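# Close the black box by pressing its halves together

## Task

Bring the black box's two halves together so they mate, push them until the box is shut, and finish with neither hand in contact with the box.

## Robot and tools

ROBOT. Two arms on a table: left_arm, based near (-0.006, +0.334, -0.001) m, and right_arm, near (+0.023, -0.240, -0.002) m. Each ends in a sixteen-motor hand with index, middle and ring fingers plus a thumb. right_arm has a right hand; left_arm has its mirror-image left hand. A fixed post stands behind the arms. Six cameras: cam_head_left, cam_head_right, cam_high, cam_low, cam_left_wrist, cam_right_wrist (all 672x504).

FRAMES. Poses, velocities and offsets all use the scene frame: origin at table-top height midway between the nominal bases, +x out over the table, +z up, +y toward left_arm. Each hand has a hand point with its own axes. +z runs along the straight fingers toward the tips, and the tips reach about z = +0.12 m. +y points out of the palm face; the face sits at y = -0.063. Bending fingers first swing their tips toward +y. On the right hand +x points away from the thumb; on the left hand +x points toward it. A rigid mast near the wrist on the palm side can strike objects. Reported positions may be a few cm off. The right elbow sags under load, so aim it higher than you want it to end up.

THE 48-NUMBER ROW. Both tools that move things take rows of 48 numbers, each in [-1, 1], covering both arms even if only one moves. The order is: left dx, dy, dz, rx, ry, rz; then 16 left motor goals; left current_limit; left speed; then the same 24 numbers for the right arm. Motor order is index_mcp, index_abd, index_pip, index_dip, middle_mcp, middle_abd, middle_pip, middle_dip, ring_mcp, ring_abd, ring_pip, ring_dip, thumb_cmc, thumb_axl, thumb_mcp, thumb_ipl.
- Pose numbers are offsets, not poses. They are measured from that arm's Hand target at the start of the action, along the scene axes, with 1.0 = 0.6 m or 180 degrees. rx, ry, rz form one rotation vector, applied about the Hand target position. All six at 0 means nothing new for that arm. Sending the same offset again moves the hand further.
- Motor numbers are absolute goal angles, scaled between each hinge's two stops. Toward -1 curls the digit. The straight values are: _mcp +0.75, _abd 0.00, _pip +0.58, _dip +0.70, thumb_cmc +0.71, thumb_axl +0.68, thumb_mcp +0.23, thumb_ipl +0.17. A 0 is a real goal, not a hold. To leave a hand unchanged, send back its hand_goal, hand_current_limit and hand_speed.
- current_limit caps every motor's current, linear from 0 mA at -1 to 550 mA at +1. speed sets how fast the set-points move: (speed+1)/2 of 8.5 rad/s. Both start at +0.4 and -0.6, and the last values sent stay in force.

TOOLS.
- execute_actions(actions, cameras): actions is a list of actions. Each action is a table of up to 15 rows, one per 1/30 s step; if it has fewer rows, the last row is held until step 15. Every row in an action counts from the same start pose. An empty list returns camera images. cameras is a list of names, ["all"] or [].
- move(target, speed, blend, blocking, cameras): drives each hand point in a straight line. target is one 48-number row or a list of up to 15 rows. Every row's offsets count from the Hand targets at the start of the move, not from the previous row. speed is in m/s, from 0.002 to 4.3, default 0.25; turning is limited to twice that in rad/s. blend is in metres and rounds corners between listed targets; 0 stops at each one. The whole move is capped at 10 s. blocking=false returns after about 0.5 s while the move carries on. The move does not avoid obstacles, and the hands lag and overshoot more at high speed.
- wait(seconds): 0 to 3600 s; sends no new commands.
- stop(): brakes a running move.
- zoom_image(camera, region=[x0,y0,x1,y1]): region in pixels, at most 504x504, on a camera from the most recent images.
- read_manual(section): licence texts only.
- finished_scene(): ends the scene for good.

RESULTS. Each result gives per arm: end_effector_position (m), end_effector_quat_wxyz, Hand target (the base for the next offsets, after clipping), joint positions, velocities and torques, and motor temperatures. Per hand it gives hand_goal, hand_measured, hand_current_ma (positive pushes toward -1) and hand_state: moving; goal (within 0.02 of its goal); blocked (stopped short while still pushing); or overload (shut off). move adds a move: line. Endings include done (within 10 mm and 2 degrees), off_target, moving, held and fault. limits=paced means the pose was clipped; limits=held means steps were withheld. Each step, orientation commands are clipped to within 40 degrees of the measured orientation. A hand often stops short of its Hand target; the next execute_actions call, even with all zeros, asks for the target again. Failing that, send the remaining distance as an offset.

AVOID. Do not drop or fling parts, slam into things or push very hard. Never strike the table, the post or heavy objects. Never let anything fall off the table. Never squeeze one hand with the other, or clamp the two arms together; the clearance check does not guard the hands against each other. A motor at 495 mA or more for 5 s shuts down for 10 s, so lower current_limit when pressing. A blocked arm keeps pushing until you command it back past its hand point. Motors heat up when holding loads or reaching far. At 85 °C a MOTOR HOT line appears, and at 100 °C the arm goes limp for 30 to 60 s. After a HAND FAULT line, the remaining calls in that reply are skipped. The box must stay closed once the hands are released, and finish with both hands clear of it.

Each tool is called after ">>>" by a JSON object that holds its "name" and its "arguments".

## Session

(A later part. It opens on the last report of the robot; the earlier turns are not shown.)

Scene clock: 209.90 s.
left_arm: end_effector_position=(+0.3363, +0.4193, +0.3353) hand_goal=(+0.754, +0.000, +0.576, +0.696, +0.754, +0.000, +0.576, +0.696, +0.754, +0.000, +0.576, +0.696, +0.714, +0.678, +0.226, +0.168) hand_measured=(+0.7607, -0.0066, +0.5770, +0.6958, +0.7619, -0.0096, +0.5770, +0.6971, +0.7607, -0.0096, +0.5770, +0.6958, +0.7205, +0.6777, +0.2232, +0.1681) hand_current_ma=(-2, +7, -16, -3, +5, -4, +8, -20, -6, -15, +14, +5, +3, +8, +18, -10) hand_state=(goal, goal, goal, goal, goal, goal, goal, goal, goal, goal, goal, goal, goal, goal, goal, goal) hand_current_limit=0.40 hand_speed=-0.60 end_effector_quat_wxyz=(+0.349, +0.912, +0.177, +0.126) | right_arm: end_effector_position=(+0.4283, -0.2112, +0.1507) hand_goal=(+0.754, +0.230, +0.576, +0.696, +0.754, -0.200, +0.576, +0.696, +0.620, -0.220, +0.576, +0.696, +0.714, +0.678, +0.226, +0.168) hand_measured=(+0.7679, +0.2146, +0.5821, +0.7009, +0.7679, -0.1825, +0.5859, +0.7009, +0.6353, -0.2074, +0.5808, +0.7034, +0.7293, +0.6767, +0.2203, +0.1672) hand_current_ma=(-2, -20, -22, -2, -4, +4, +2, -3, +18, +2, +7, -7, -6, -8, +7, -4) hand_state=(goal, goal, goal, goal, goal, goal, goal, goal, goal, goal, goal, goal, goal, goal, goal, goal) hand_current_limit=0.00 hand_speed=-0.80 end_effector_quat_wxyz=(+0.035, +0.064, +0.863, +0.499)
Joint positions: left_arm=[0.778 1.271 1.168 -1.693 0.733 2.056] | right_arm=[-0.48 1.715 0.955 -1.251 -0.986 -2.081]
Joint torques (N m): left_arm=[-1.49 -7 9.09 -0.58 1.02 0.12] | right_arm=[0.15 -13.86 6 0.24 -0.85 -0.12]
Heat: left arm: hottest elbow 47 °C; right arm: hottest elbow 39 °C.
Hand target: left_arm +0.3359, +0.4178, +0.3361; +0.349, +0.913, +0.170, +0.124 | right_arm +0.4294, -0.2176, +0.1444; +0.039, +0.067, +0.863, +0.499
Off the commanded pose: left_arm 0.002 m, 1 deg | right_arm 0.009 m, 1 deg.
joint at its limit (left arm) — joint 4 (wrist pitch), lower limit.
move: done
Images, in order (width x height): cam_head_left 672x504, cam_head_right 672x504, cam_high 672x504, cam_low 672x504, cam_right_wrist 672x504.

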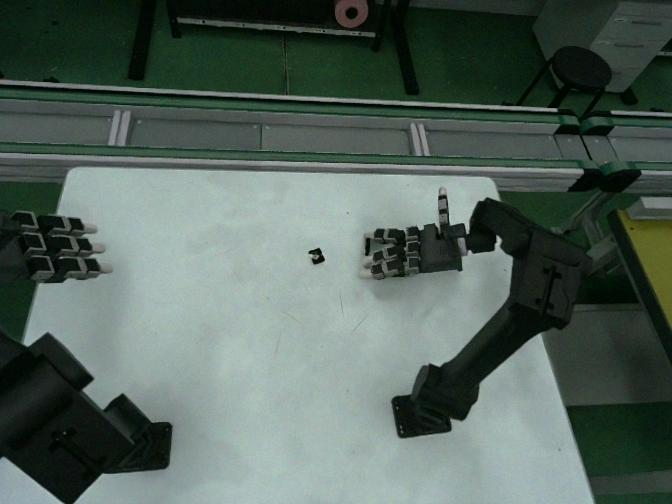

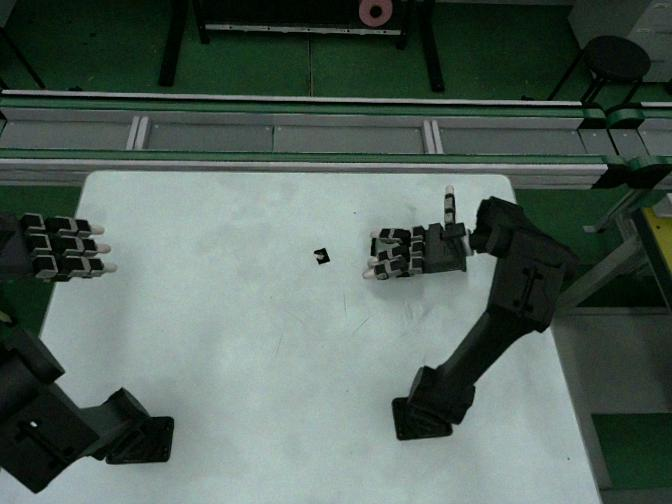

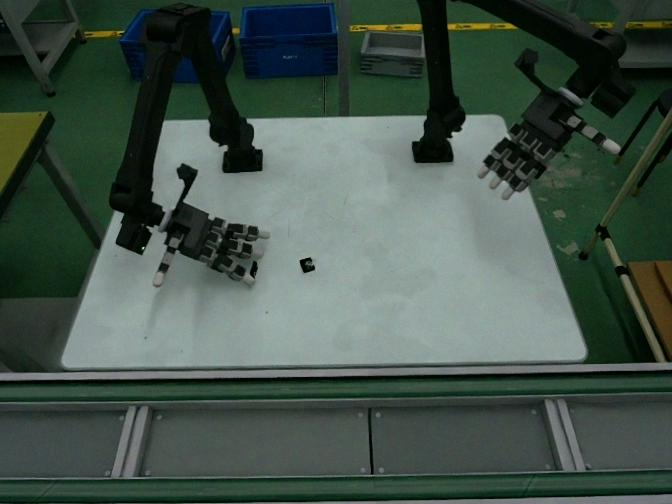

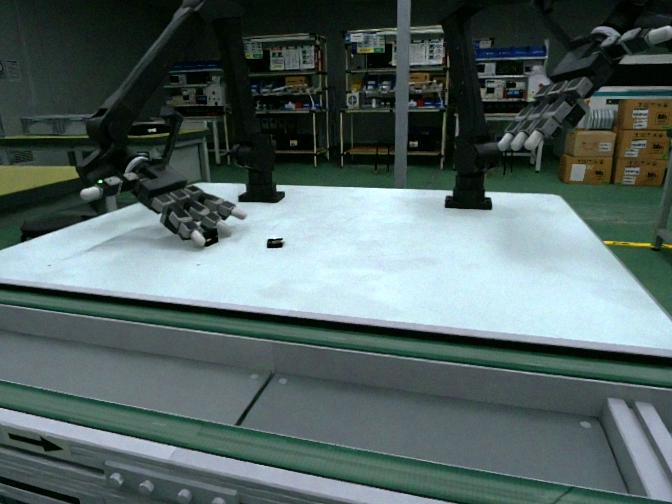

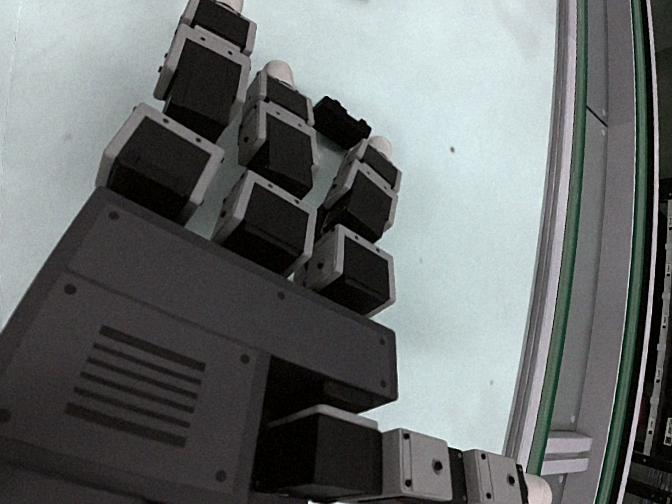

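>>> {"name": "zoom_image", "arguments": {"camera": "cam_head_left", "region": [355, 228, 395, 268]}}

>>> {"name": "zoom_image", "arguments": {"camera": "cam_low", "region": [190, 222, 225, 252]}}

>>> {"name": "zoom_image", "arguments": {"camera": "cam_right_wrist", "region": [270, 50, 400, 180]}}

Scaled by 12.600 from the camera's image (finer frame: 960x720).

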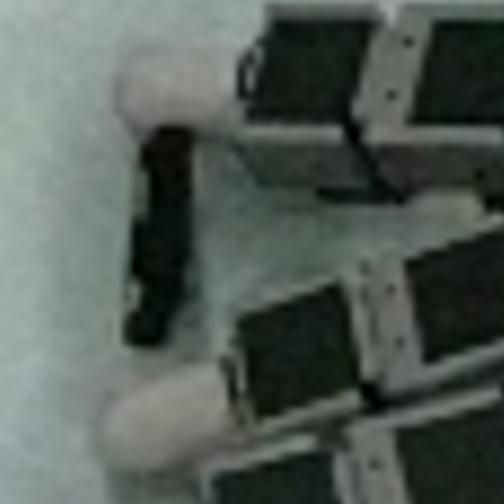

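Scaled by 14.400 from the camera's image (finer frame: 960x720).

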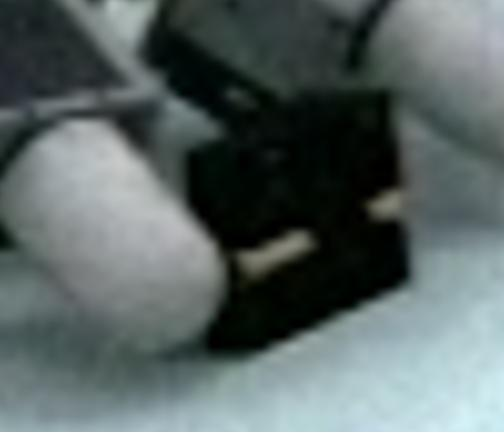

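Scaled by 3.877 from the camera's image (finer frame: 960x720).

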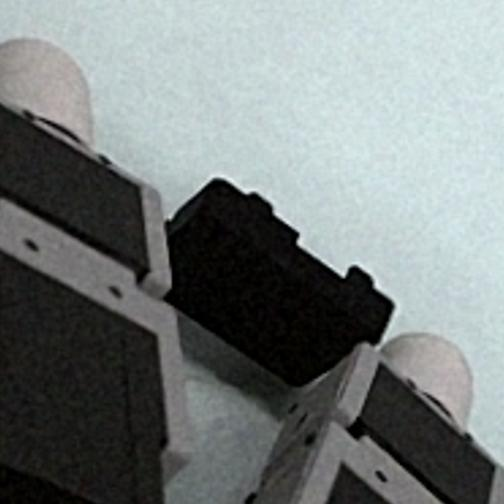

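>>> {"name": "move", "arguments": {"target": [0,0,0,0,0,0, 0.754, 0, 0.576, 0.696, 0.754, 0, 0.576, 0.696, 0.754, 0, 0.576, 0.696, 0.714, 0.678, 0.226, 0.168, 0.4, -0.6, 0.0125,0.001,0.002,0,0,0, 0.754, 0.23, 0.576, 0.696, 0.754, -0.2, 0.576, 0.696, 0.62, -0.22, 0.576, 0.696, 0.714, 0.678, 0.226, 0.168, 0.0, -0.8], "cameras": ["cam_low","cam_right_wrist","cam_head_left"], "speed": 0.05}}

>>> {"name": "zoom_image", "arguments": {"camera": "cam_head_left", "region": [355, 228, 395, 268]}}

>>> {"name": "zoom_image", "arguments": {"camera": "cam_low", "region": [190, 222, 225, 252]}}

Scene clock: 214.83 s.
left_arm: end_effector_position=(+0.3363, +0.4193, +0.3353) hand_goal=(+0.754, +0.000, +0.576, +0.696, +0.754, +0.000, +0.576, +0.696, +0.754, +0.000, +0.576, +0.696, +0.714, +0.678, +0.226, +0.168) hand_measured=(+0.7607, -0.0066, +0.5770, +0.6958, +0.7619, -0.0096, +0.5770, +0.6971, +0.7595, -0.0096, +0.5770, +0.6958, +0.7205, +0.6767, +0.2232, +0.1672) hand_current_ma=(-2, -6, -10, -6, -3, -8, -6, -2, +1, -4, +17, +3, +1, -8, -5, +13) hand_state=(goal, goal, goal, goal, goal, goal, goal, goal, goal, goal, goal, goal, goal, goal, goal, goal) hand_current_limit=0.40 hand_speed=-0.60 end_effector_quat_wxyz=(+0.349, +0.912, +0.177, +0.126) | right_arm: end_effector_position=(+0.4284, -0.2112, +0.1492) hand_goal=(+0.754, +0.230, +0.576, +0.696, +0.754, -0.200, +0.576, +0.696, +0.620, -0.220, +0.576, +0.696, +0.714, +0.678, +0.226, +0.168) hand_measured=(+0.7679, +0.2146, +0.5821, +0.7022, +0.7679, -0.1825, +0.5859, +0.7009, +0.6353, -0.2074, +0.5821, +0.7022, +0.7280, +0.6777, +0.2212, +0.1681) hand_current_ma=(+12, -34, +10, -3, +11, -14, -6, +27, -11, +20, +1, +3, -6, +8, +5, +7) hand_state=(goal, goal, goal, goal, goal, goal, goal, goal, goal, goal, goal, goal, goal, goal, goal, goal) hand_current_limit=0.00 hand_speed=-0.80 end_effector_quat_wxyz=(+0.033, +0.065, +0.863, +0.500)
Joint positions: left_arm=[0.778 1.271 1.168 -1.693 0.733 2.056] | right_arm=[-0.48 1.72 0.955 -1.251 -0.986 -2.081]
Joint torques (N m): left_arm=[-0.97 -6.83 9.11 -0.81 1 0.08] | right_arm=[0.62 -13.57 7.47 0.28 -0.99 0]
Heat: left arm: hottest elbow 47 °C; right arm: hottest elbow 38 °C.
Hand target: left_arm +0.3359, +0.4178, +0.3361; +0.349, +0.913, +0.170, +0.124 | right_arm +0.4369, -0.2170, +0.1456; +0.039, +0.067, +0.863, +0.499
Off the commanded pose: left_arm 0.002 m, 1 deg | right_arm 0.011 m, 1 deg.
joint at its limit (left arm) — joint 4 (wrist pitch), lower limit.
move: off_target (right_arm)
Images, in order (width x height): cam_head_left 672x504, cam_low 672x504, cam_right_wrist 672x504.

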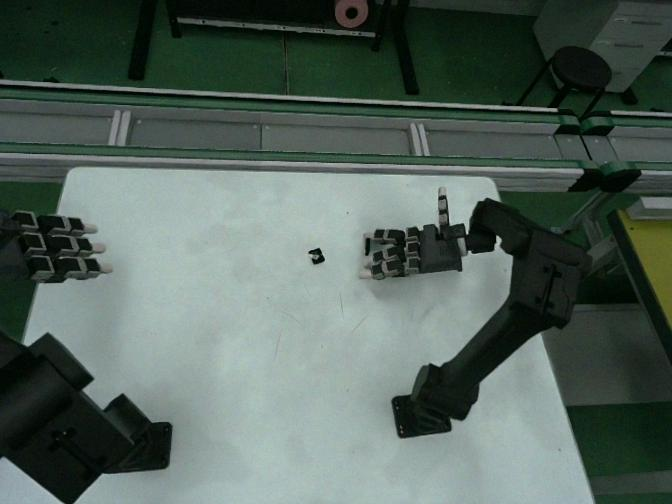

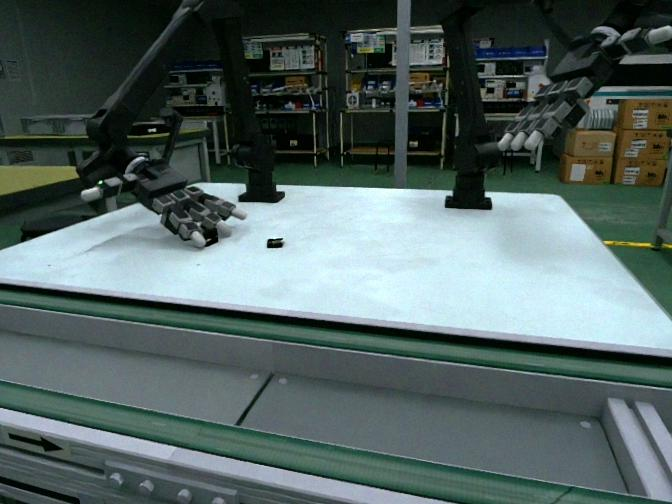

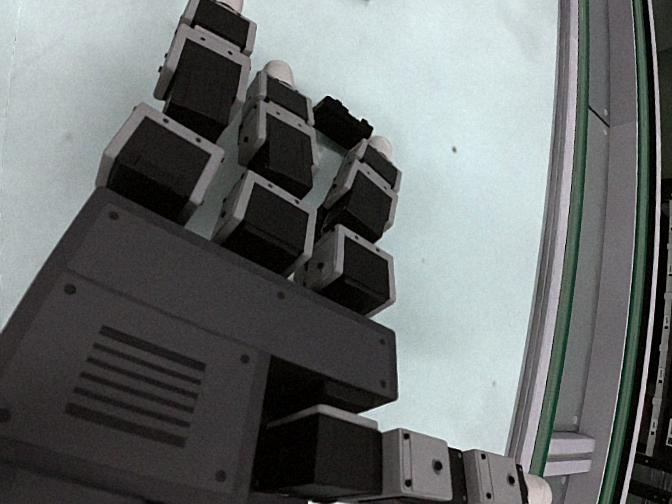

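Scaled by 12.600 from the camera's image (finer frame: 960x720).

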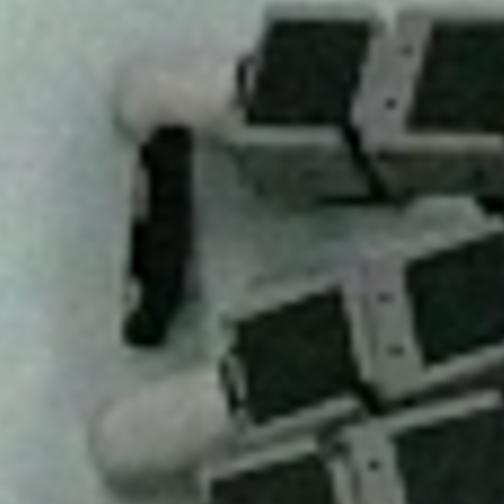

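Scaled by 14.400 from the camera's image (finer frame: 960x720).

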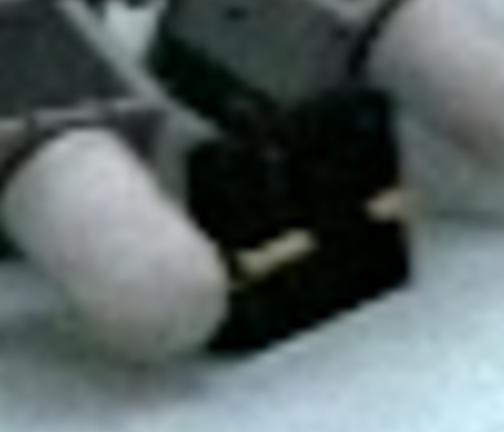

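>>> {"name": "move", "arguments": {"target": [0,0,0,0,0,0,0.754,0,0.576,0.696,0.754,0,0.576,0.696,0.754,0,0.576,0.696,0.714,0.678,0.226,0.168,0.4,-0.6,0.01,-0.0015,0,0,0,0,0.754,0.23,0.576,0.696,0.754,-0.2,0.576,0.696,0.62,-0.22,0.576,0.696,0.714,0.678,0.226,0.168,0.0,-0.8], "speed": 0.05, "cameras": ["cam_head_left","cam_right_wrist","cam_low"]}}

Scene clock: 219.17 s.
left_arm: end_effector_position=(+0.3363, +0.4193, +0.3353) hand_goal=(+0.754, +0.000, +0.576, +0.696, +0.754, +0.000, +0.576, +0.696, +0.754, +0.000, +0.576, +0.696, +0.714, +0.678, +0.226, +0.168) hand_measured=(+0.7607, -0.0066, +0.5770, +0.6971, +0.7619, -0.0081, +0.5770, +0.6958, +0.7595, -0.0096, +0.5770, +0.6958, +0.7205, +0.6777, +0.2232, +0.1672) hand_current_ma=(-6, +0, -9, +5, +8, -10, +0, -10, -6, -9, +6, -7, -5, -3, -2, +4) hand_state=(goal, goal, goal, goal, goal, goal, goal, goal, goal, goal, goal, goal, goal, goal, goal, goal) hand_current_limit=0.40 hand_speed=-0.60 end_effector_quat_wxyz=(+0.349, +0.912, +0.177, +0.126) | right_arm: end_effector_position=(+0.4302, -0.2120, +0.1461) hand_goal=(+0.754, +0.230, +0.576, +0.696, +0.754, -0.200, +0.576, +0.696, +0.620, -0.220, +0.576, +0.696, +0.714, +0.678, +0.226, +0.168) hand_measured=(+0.7679, +0.2146, +0.5821, +0.7009, +0.7679, -0.1839, +0.5847, +0.6996, +0.6353, -0.2088, +0.5821, +0.7022, +0.7293, +0.6767, +0.2203, +0.1681) hand_current_ma=(+9, +0, -9, +7, -10, +1, +13, +24, +3, +8, -15, +12, +36, -6, +4, -2) hand_state=(goal, goal, goal, goal, goal, goal, goal, goal, goal, goal, goal, goal, goal, goal, goal, goal) hand_current_limit=0.00 hand_speed=-0.80 end_effector_quat_wxyz=(+0.029, +0.069, +0.862, +0.501)
Joint positions: left_arm=[0.778 1.271 1.168 -1.693 0.733 2.056] | right_arm=[-0.48 1.731 0.959 -1.251 -0.987 -2.077]
Joint torques (N m): left_arm=[-0.62 -7 8.9 -0.57 1.02 0.12] | right_arm=[1.2 -13.63 8.35 0.31 -1.01 0.04]
Heat: left arm: hottest elbow 47 °C; right arm: hottest elbow 38 °C.
Hand target: left_arm +0.3359, +0.4178, +0.3361; +0.349, +0.913, +0.170, +0.124 | right_arm +0.4429, -0.2180, +0.1456; +0.039, +0.067, +0.863, +0.499
Off the commanded pose: left_arm 0.002 m, 1 deg | right_arm 0.014 m, 1 deg.
joint at its limit (left arm) — joint 4 (wrist pitch), lower limit.
move: off_target (right_arm)
Images, in order (width x height): cam_head_left 672x504, cam_low 672x504, cam_right_wrist 672x504.

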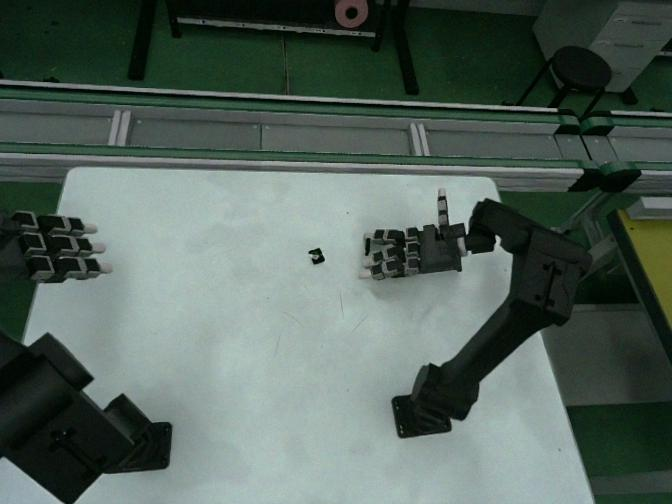

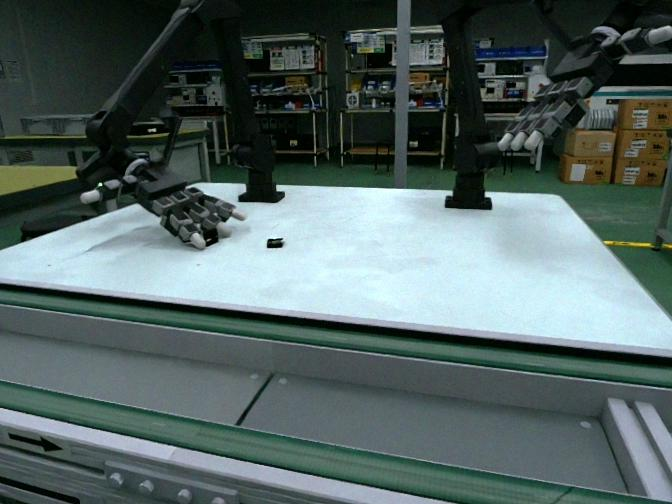

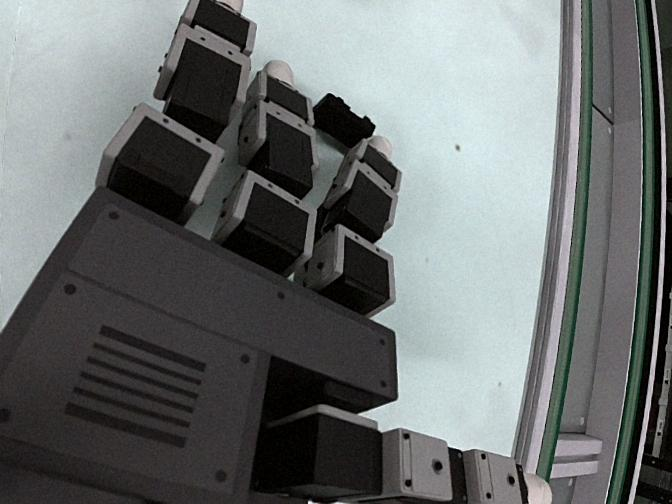

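>>> {"name": "zoom_image", "arguments": {"camera": "cam_right_wrist", "region": [220, 30, 440, 195]}}

>>> {"name": "zoom_image", "arguments": {"camera": "cam_head_left", "region": [290, 210, 420, 300]}}

Scaled by 2.291 from the camera's image (finer frame: 960x720).

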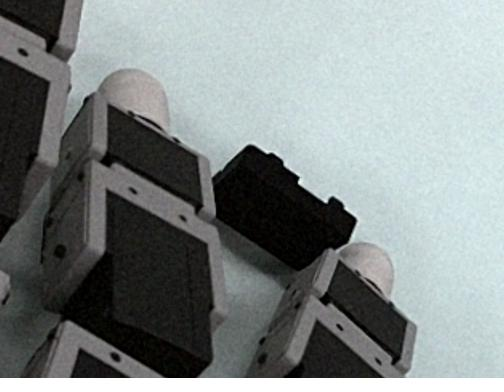

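Scaled by 3.877 from the camera's image (finer frame: 960x720).

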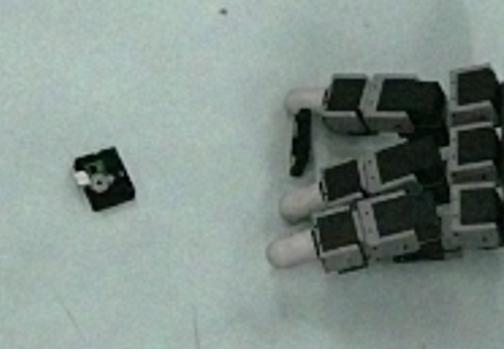

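>>> {"name": "move", "arguments": {"target": [0,0,0,0,0,0,0.754,0,0.576,0.696,0.754,0,0.576,0.696,0.754,0,0.576,0.696,0.714,0.678,0.226,0.168,0.4,-0.6,0,0,0,0,0,0,0.754,0.06,0.576,0.696,0.754,0.06,0.576,0.696,0.620,-0.15,0.576,0.696,0.714,0.678,0.226,0.168,0.0,-0.85], "speed": 0.05, "cameras": ["cam_right_wrist"]}}

>>> {"name": "zoom_image", "arguments": {"camera": "cam_right_wrist", "region": [220, 30, 440, 195]}}

Scene clock: 220.87 s.
left_arm: end_effector_position=(+0.3363, +0.4193, +0.3353) hand_goal=(+0.754, +0.000, +0.576, +0.696, +0.754, +0.000, +0.576, +0.696, +0.754, +0.000, +0.576, +0.696, +0.714, +0.678, +0.226, +0.168) hand_measured=(+0.7607, -0.0066, +0.5782, +0.6958, +0.7631, -0.0096, +0.5770, +0.6958, +0.7607, -0.0096, +0.5770, +0.6958, +0.7205, +0.6777, +0.2232, +0.1681) hand_current_ma=(-8, -12, -6, +3, +2, -8, -2, -10, +1, -11, +6, +3, +1, -7, +5, +1) hand_state=(goal, goal, goal, goal, goal, goal, goal, goal, goal, goal, goal, goal, goal, goal, goal, goal) hand_current_limit=0.40 hand_speed=-0.60 end_effector_quat_wxyz=(+0.349, +0.912, +0.177, +0.126) | right_arm: end_effector_position=(+0.4304, -0.2120, +0.1462) hand_goal=(+0.754, +0.060, +0.576, +0.696, +0.754, +0.060, +0.576, +0.696, +0.620, -0.150, +0.576, +0.696, +0.714, +0.678, +0.226, +0.168) hand_measured=(+0.7679, +0.0915, +0.5821, +0.7022, +0.7679, -0.0462, +0.5847, +0.7009, +0.6341, -0.1561, +0.5821, +0.7022, +0.7280, +0.6767, +0.2203, +0.1681) hand_current_ma=(-3, +0, +13, +3, -6, -39, -6, +6, -6, +1, +10, -1, +15, -1, -11, -19) hand_state=(goal, blocked, goal, goal, goal, moving, goal, goal, goal, goal, goal, goal, goal, goal, goal, goal) hand_current_limit=0.00 hand_speed=-0.85 end_effector_quat_wxyz=(+0.029, +0.069, +0.862, +0.501)
Joint positions: left_arm=[0.778 1.271 1.168 -1.693 0.733 2.056] | right_arm=[-0.48 1.731 0.959 -1.251 -0.987 -2.076]
Joint torques (N m): left_arm=[-1.08 -7.36 8.92 -0.69 1 0.11] | right_arm=[1.08 -13.63 8.32 0.31 -1.03 0.03]
Heat: left arm: hottest elbow 47 °C; right arm: hottest elbow 38 °C.
Hand target: left_arm +0.3359, +0.4178, +0.3361; +0.349, +0.913, +0.170, +0.124 | right_arm +0.4430, -0.2180, +0.1457; +0.039, +0.067, +0.863, +0.499
Off the commanded pose: left_arm 0.002 m, 1 deg | right_arm 0.014 m, 1 deg.
joint at its limit (left arm) — joint 4 (wrist pitch), lower limit.
move: done

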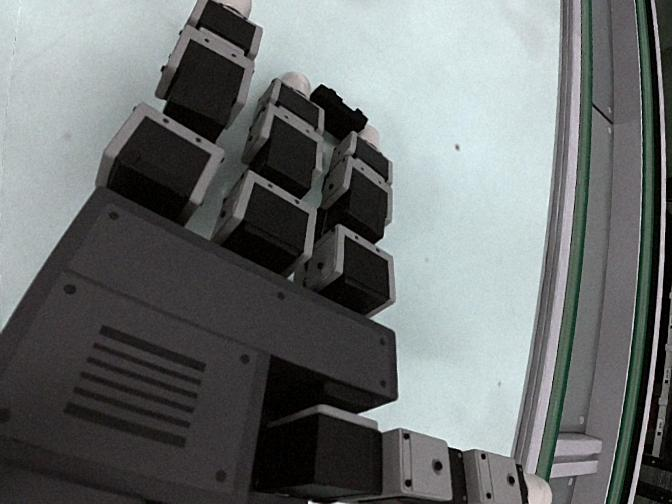

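Scaled by 2.291 from the camera's image (finer frame: 960x720).

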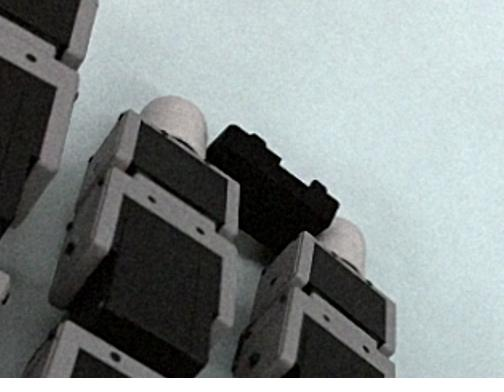

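>>> {"name": "move", "arguments": {"target": [0,0,0,0,0,0,0.754,0,0.576,0.696,0.754,0,0.576,0.696,0.754,0,0.576,0.696,0.714,0.678,0.226,0.168,0.4,-0.6,0,0,0,0,0,0,0.754,-0.16,0.576,0.696,0.754,0.16,0.576,0.696,0.620,-0.13,0.576,0.696,0.714,0.678,0.226,0.168,0.0,-0.85], "speed": 0.05, "cameras": ["cam_right_wrist","cam_head_left"]}}

>>> {"name": "zoom_image", "arguments": {"camera": "cam_right_wrist", "region": [220, 30, 440, 195]}}

>>> {"name": "zoom_image", "arguments": {"camera": "cam_head_left", "region": [290, 210, 420, 300]}}

Scene clock: 222.23 s.
left_arm: end_effector_position=(+0.3363, +0.4193, +0.3353) hand_goal=(+0.754, +0.000, +0.576, +0.696, +0.754, +0.000, +0.576, +0.696, +0.754, +0.000, +0.576, +0.696, +0.714, +0.678, +0.226, +0.168) hand_measured=(+0.7595, -0.0066, +0.5770, +0.6958, +0.7619, -0.0096, +0.5770, +0.6958, +0.7607, -0.0096, +0.5770, +0.6958, +0.7205, +0.6777, +0.2242, +0.1681) hand_current_ma=(-8, +2, -15, -2, +22, +8, +7, -10, -2, +1, +3, -15, +3, -4, +5, +1) hand_state=(goal, goal, goal, goal, goal, goal, goal, goal, goal, goal, goal, goal, goal, goal, goal, goal) hand_current_limit=0.40 hand_speed=-0.60 end_effector_quat_wxyz=(+0.349, +0.912, +0.177, +0.126) | right_arm: end_effector_position=(+0.4304, -0.2120, +0.1462) hand_goal=(+0.754, -0.160, +0.576, +0.696, +0.754, +0.160, +0.576, +0.696, +0.620, -0.130, +0.576, +0.696, +0.714, +0.678, +0.226, +0.168) hand_measured=(+0.7679, +0.0900, +0.5821, +0.6996, +0.7679, -0.0433, +0.5859, +0.7009, +0.6341, -0.1370, +0.5808, +0.7022, +0.7280, +0.6767, +0.2203, +0.1672) hand_current_ma=(+10, +118, -1, +0, +12, -87, -17, +22, -22, +14, +7, +13, -6, +1, -8, +9) hand_state=(goal, blocked, goal, goal, goal, blocked, goal, goal, goal, goal, goal, goal, goal, goal, goal, goal) hand_current_limit=0.00 hand_speed=-0.85 end_effector_quat_wxyz=(+0.029, +0.069, +0.862, +0.501)
Joint positions: left_arm=[0.778 1.271 1.168 -1.693 0.733 2.056] | right_arm=[-0.48 1.731 0.959 -1.251 -0.987 -2.076]
Joint torques (N m): left_arm=[-0.91 -7.18 8.77 -0.77 1 0.14] | right_arm=[1.03 -13.8 8.31 0.27 -1.01 -0.01]
Heat: left arm: hottest elbow 47 °C; right arm: hottest elbow 38 °C.
Hand target: left_arm +0.3359, +0.4178, +0.3361; +0.349, +0.913, +0.170, +0.124 | right_arm +0.4429, -0.2180, +0.1457; +0.039, +0.067, +0.863, +0.499
Off the commanded pose: left_arm 0.002 m, 1 deg | right_arm 0.014 m, 1 deg.
joint at its limit (left arm) — joint 4 (wrist pitch), lower limit.
move: done
Images, in order (width x height): cam_head_left 672x504, cam_right_wrist 672x504.

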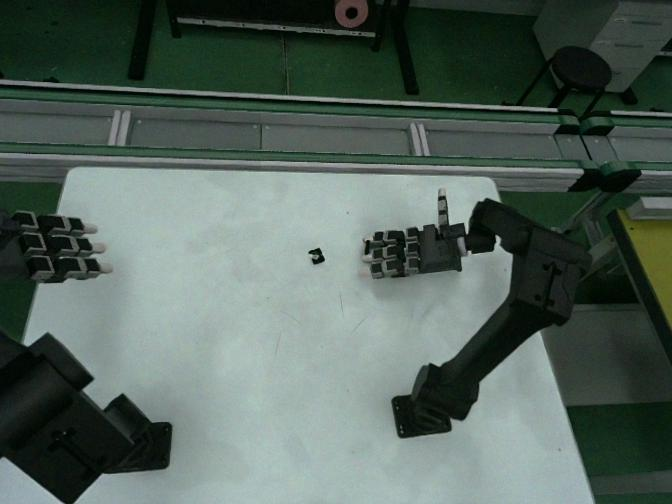

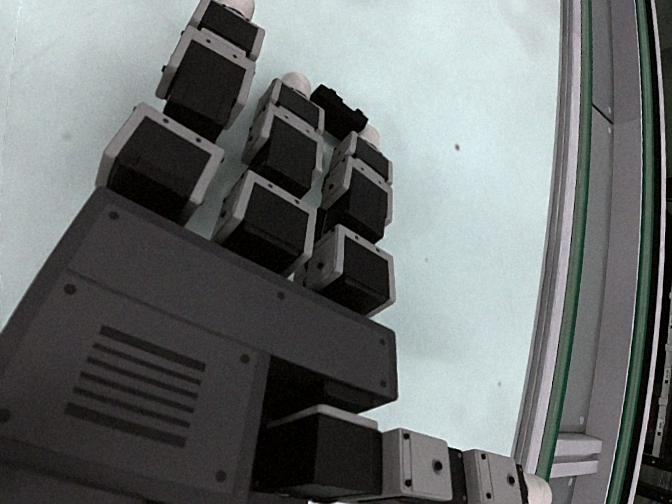

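Scaled by 2.291 from the camera's image (finer frame: 960x720).

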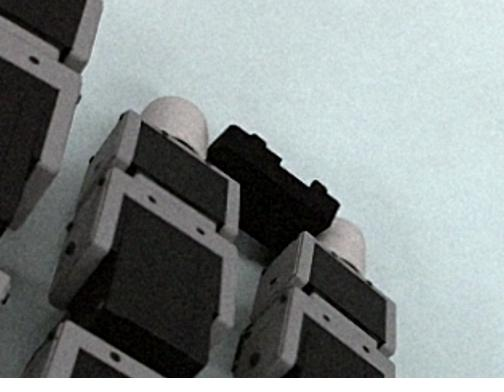

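Scaled by 3.877 from the camera's image (finer frame: 960x720).

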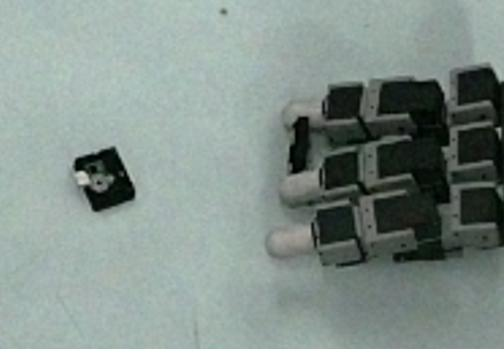

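>>> {"name": "move", "arguments": {"target": [0,0,0,0,0,0,0.754,0,0.576,0.696,0.754,0,0.576,0.696,0.754,0,0.576,0.696,0.714,0.678,0.226,0.168,0.4,-0.6,-0.006,0,0.1,0,0,0,0.754,-0.16,0.576,0.696,0.754,0.16,0.576,0.696,0.620,-0.13,0.576,0.696,0.714,0.678,0.226,0.168,0.0,-0.85], "speed": 0.06, "cameras": ["cam_right_wrist","cam_head_left","cam_high","cam_head_right","cam_low"]}}

>>> {"name": "zoom_image", "arguments": {"camera": "cam_right_wrist", "region": [220, 30, 440, 195]}}

>>> {"name": "zoom_image", "arguments": {"camera": "cam_head_left", "region": [296, 241, 340, 274]}}

>>> {"name": "zoom_image", "arguments": {"camera": "cam_low", "region": [180, 190, 300, 280]}}

Scene clock: 225.53 s.
left_arm: end_effector_position=(+0.3363, +0.4193, +0.3353) hand_goal=(+0.754, +0.000, +0.576, +0.696, +0.754, +0.000, +0.576, +0.696, +0.754, +0.000, +0.576, +0.696, +0.714, +0.678, +0.226, +0.168) hand_measured=(+0.7607, -0.0066, +0.5770, +0.6958, +0.7607, -0.0096, +0.5770, +0.6958, +0.7595, -0.0096, +0.5770, +0.6958, +0.7205, +0.6767, +0.2232, +0.1681) hand_current_ma=(+3, -4, -3, +6, +3, -2, +11, -2, -2, -4, +5, +4, -6, -17, +6, -3) hand_state=(goal, goal, goal, goal, goal, goal, goal, goal, goal, goal, goal, goal, goal, goal, goal, goal) hand_current_limit=0.40 hand_speed=-0.60 end_effector_quat_wxyz=(+0.349, +0.912, +0.177, +0.126) | right_arm: end_effector_position=(+0.4314, -0.2125, +0.1915) hand_goal=(+0.754, -0.160, +0.576, +0.696, +0.754, +0.160, +0.576, +0.696, +0.620, -0.130, +0.576, +0.696, +0.714, +0.678, +0.226, +0.168) hand_measured=(+0.7703, +0.0915, +0.5821, +0.7009, +0.7679, -0.0433, +0.5847, +0.6996, +0.6341, -0.1370, +0.5821, +0.7022, +0.7280, +0.6777, +0.2203, +0.1681) hand_current_ma=(+7, +110, -2, +10, -4, -103, +0, +7, -12, +18, +14, +7, +15, +1, +1, -7) hand_state=(goal, blocked, goal, goal, goal, blocked, goal, goal, goal, goal, goal, goal, goal, goal, goal, goal) hand_current_limit=0.00 hand_speed=-0.85 end_effector_quat_wxyz=(+0.026, +0.070, +0.861, +0.502)
Joint positions: left_arm=[0.778 1.271 1.168 -1.693 0.733 2.056] | right_arm=[-0.48 1.651 1.003 -1.382 -0.987 -2.076]
Joint torques (N m): left_arm=[-1.26 -6.83 9.03 -0.62 0.97 0.16] | right_arm=[0.56 -16.03 9.26 -0.85 -0.96 -0.04]
Heat: left arm: hottest elbow 47 °C; right arm: hottest elbow 39 °C.
Hand target: left_arm +0.3359, +0.4178, +0.3361; +0.349, +0.913, +0.170, +0.124 | right_arm +0.4393, -0.2179, +0.2057; +0.039, +0.067, +0.863, +0.499
Off the commanded pose: left_arm 0.002 m, 1 deg | right_arm 0.017 m, 2 deg.
joint at its limit (left arm) — joint 4 (wrist pitch), lower limit.
move: off_target (right_arm)
Images, in order (width x height): cam_head_left 672x504, cam_head_right 672x504, cam_high 672x504, cam_low 672x504, cam_right_wrist 672x504.

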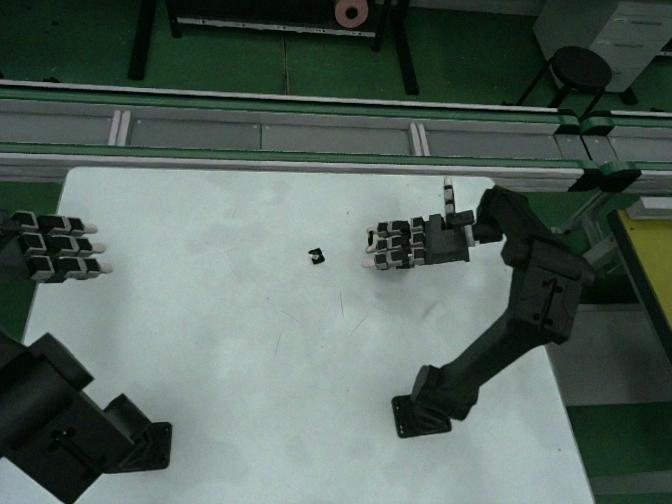

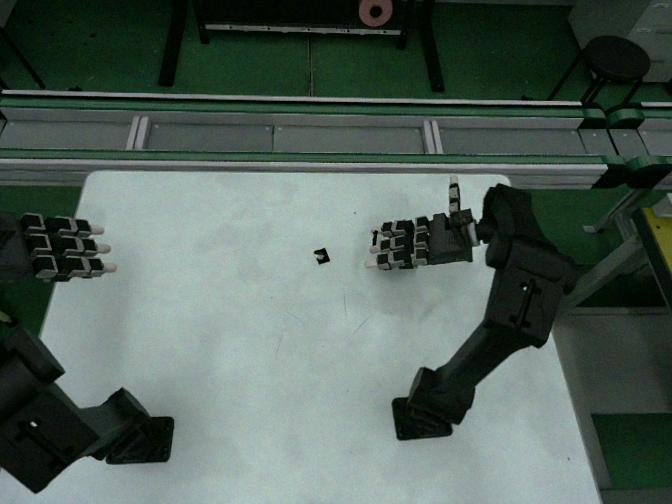

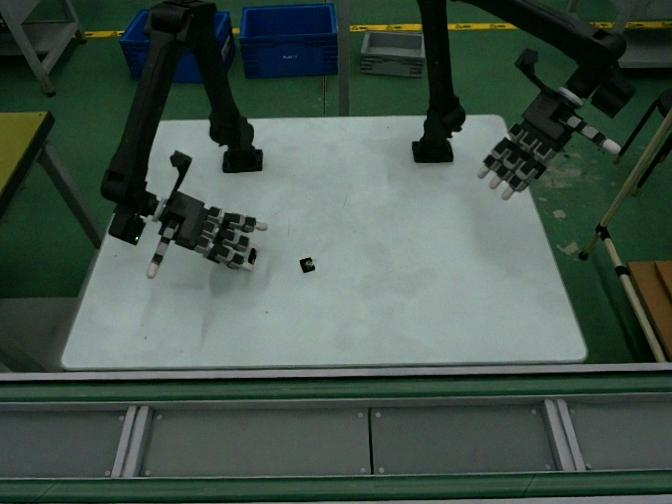

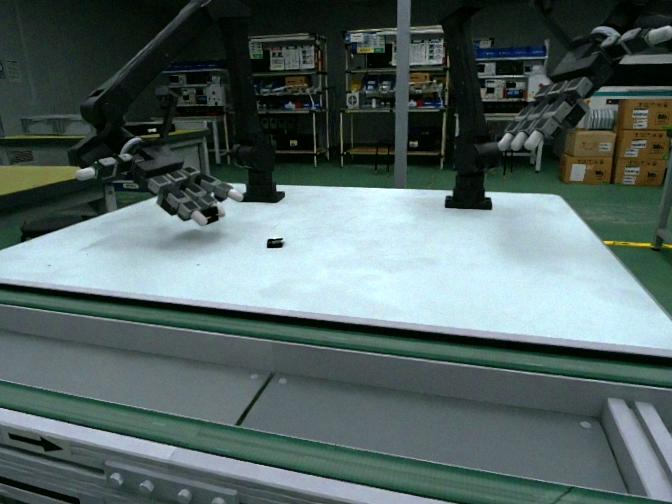

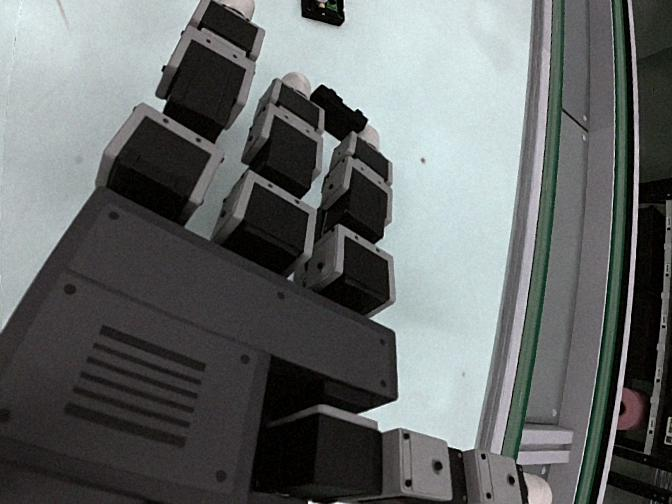

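Scaled by 2.291 from the camera's image (finer frame: 960x720).

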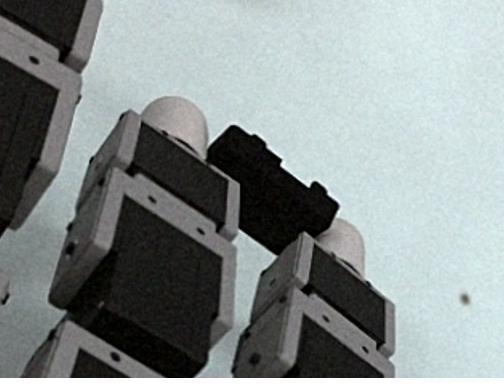

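Scaled by 11.455 from the camera's image (finer frame: 960x720).

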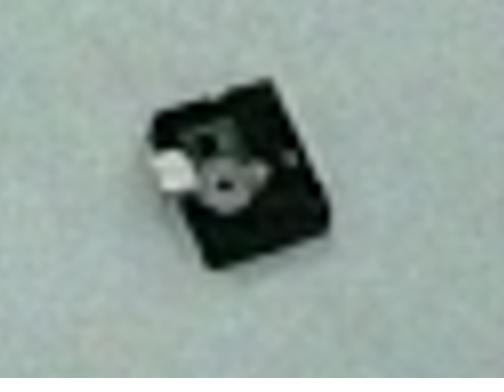

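Scaled by 4.200 from the camera's image (finer frame: 960x720).

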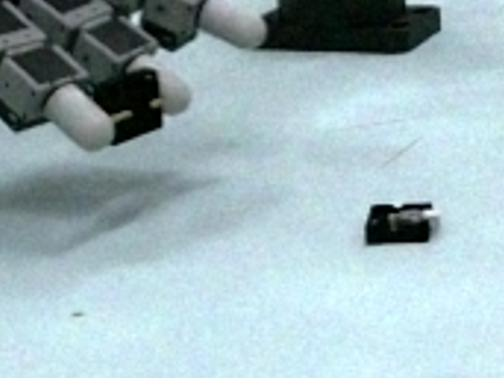

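>>> {"name": "move", "arguments": {"target": [[0,0,0,0,0,0,0.754,0,0.576,0.696,0.754,0,0.576,0.696,0.754,0,0.576,0.696,0.714,0.678,0.226,0.168,0.4,-0.6,0.0278,0.1762,0.0333,-0.2532,0.04,0,0.754,-0.16,0.576,0.696,0.754,0.16,0.576,0.696,0.620,-0.13,0.576,0.696,0.714,0.678,0.226,0.168,0.0,-0.85],[0,0,0,0,0,0,0.754,0,0.576,0.696,0.754,0,0.576,0.696,0.754,0,0.576,0.696,0.714,0.678,0.226,0.168,0.4,-0.6,0.0478,0.3033,-0.115,-0.5065,0.08,0,0.754,-0.16,0.576,0.696,0.754,0.16,0.576,0.696,0.92,-0.13,0.576,0.696,0.714,0.678,0.226,0.168,0.0,-0.85]], "speed": 0.12, "blend": 0.02, "cameras": ["cam_right_wrist","cam_head_left","cam_high","cam_low"]}}

>>> {"name": "zoom_image", "arguments": {"camera": "cam_right_wrist", "region": [220, 30, 440, 195]}}

>>> {"name": "zoom_image", "arguments": {"camera": "cam_low", "region": [180, 190, 300, 280]}}

Scene clock: 237.83 s.
left_arm: end_effector_position=(+0.3363, +0.4193, +0.3353) hand_goal=(+0.754, +0.000, +0.576, +0.696, +0.754, +0.000, +0.576, +0.696, +0.754, +0.000, +0.576, +0.696, +0.714, +0.678, +0.226, +0.168) hand_measured=(+0.7607, -0.0066, +0.5770, +0.6958, +0.7619, -0.0096, +0.5757, +0.6958, +0.7595, -0.0096, +0.5770, +0.6958, +0.7217, +0.6777, +0.2232, +0.1672) hand_current_ma=(-9, -8, -12, +5, +7, -7, -2, -13, -2, -21, +15, +2, -7, -8, +1, +5) hand_state=(goal, goal, goal, goal, goal, goal, goal, goal, goal, goal, goal, goal, goal, goal, goal, goal) hand_current_limit=0.40 hand_speed=-0.60 end_effector_quat_wxyz=(+0.349, +0.912, +0.177, +0.126) | right_arm: end_effector_position=(+0.4596, -0.0450, +0.1300) hand_goal=(+0.754, -0.160, +0.576, +0.696, +0.754, +0.160, +0.576, +0.696, +0.920, -0.130, +0.576, +0.696, +0.714, +0.678, +0.226, +0.168) hand_measured=(+0.7462, +0.0900, +0.5770, +0.7009, +0.7378, -0.0433, +0.5757, +0.6958, +0.8789, -0.1370, +0.5770, +0.6958, +0.7067, +0.6767, +0.2203, +0.1681) hand_current_ma=(+10, +124, -4, +4, -4, -93, +4, +7, -17, +1, -2, +4, +21, +0, -11, +10) hand_state=(goal, blocked, goal, goal, goal, blocked, goal, goal, blocked, goal, goal, goal, goal, goal, goal, goal) hand_current_limit=0.00 hand_speed=-0.85 end_effector_quat_wxyz=(-0.028, +0.076, +0.958, -0.277)
Joint positions: left_arm=[0.778 1.271 1.168 -1.693 0.733 2.056] | right_arm=[0.42 1.687 1.407 -1.661 0.435 -0.848]
Joint torques (N m): left_arm=[-0.56 -6.53 8.85 -0.75 1.03 0.15] | right_arm=[1.96 -16.15 11.47 -0.8 0.66 0.11]
Heat: left arm: hottest elbow 47 °C; right arm: hottest elbow 41 °C.
Hand target: left_arm +0.3359, +0.4178, +0.3361; +0.349, +0.913, +0.170, +0.124 | right_arm +0.4679, -0.0359, +0.1366; -0.022, +0.075, +0.958, -0.277
Off the commanded pose: left_arm 0.002 m, 1 deg | right_arm 0.014 m, 1 deg.
joint at its limit (left arm) — joint 4 (wrist pitch), lower limit.
move: off_target (right_arm); target 2's new numbers were sent with right_arm's hand 0.014 m and 1 deg from that target
Images, in order (width x height): cam_head_left 672x504, cam_high 672x504, cam_low 672x504, cam_right_wrist 672x504.

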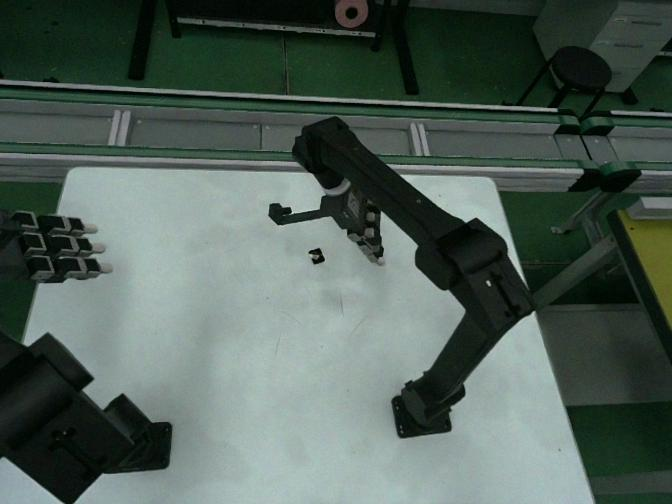

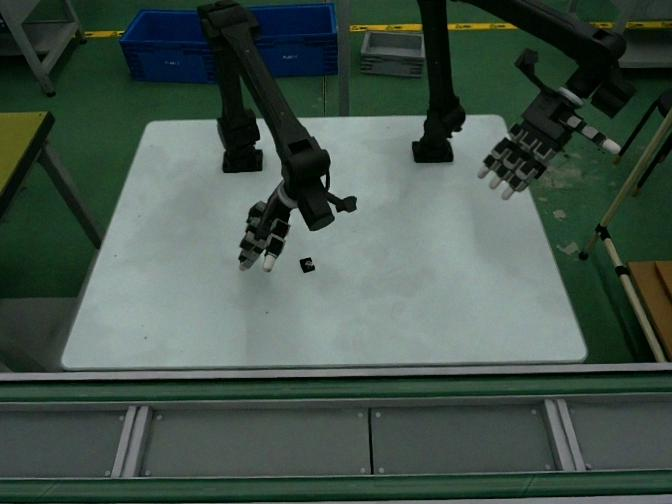

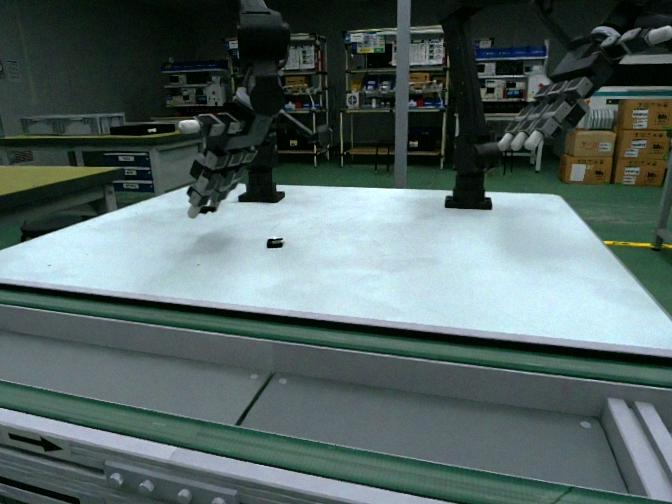

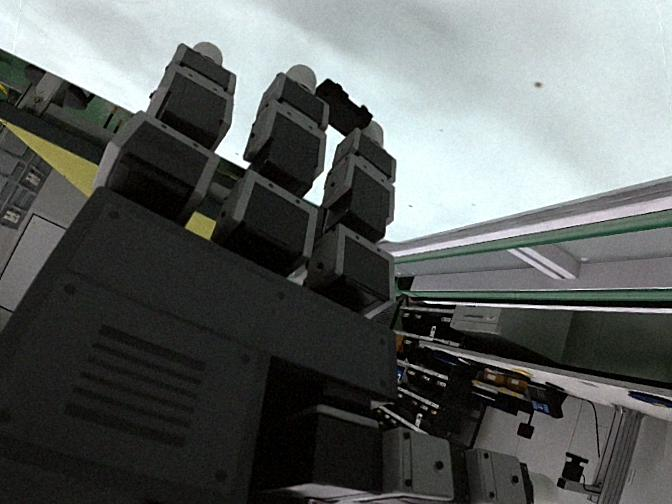

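Scaled by 2.291 from the camera's image (finer frame: 960x720).

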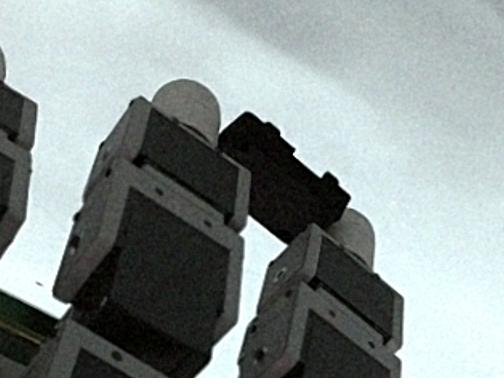

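Scaled by 4.200 from the camera's image (finer frame: 960x720).

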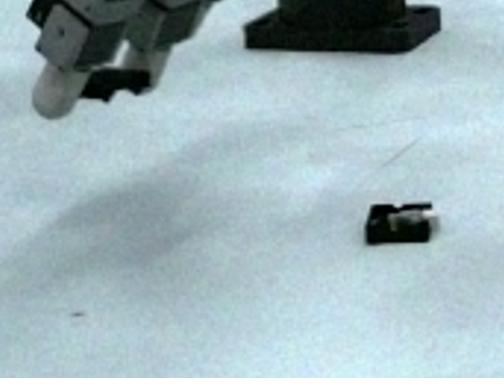

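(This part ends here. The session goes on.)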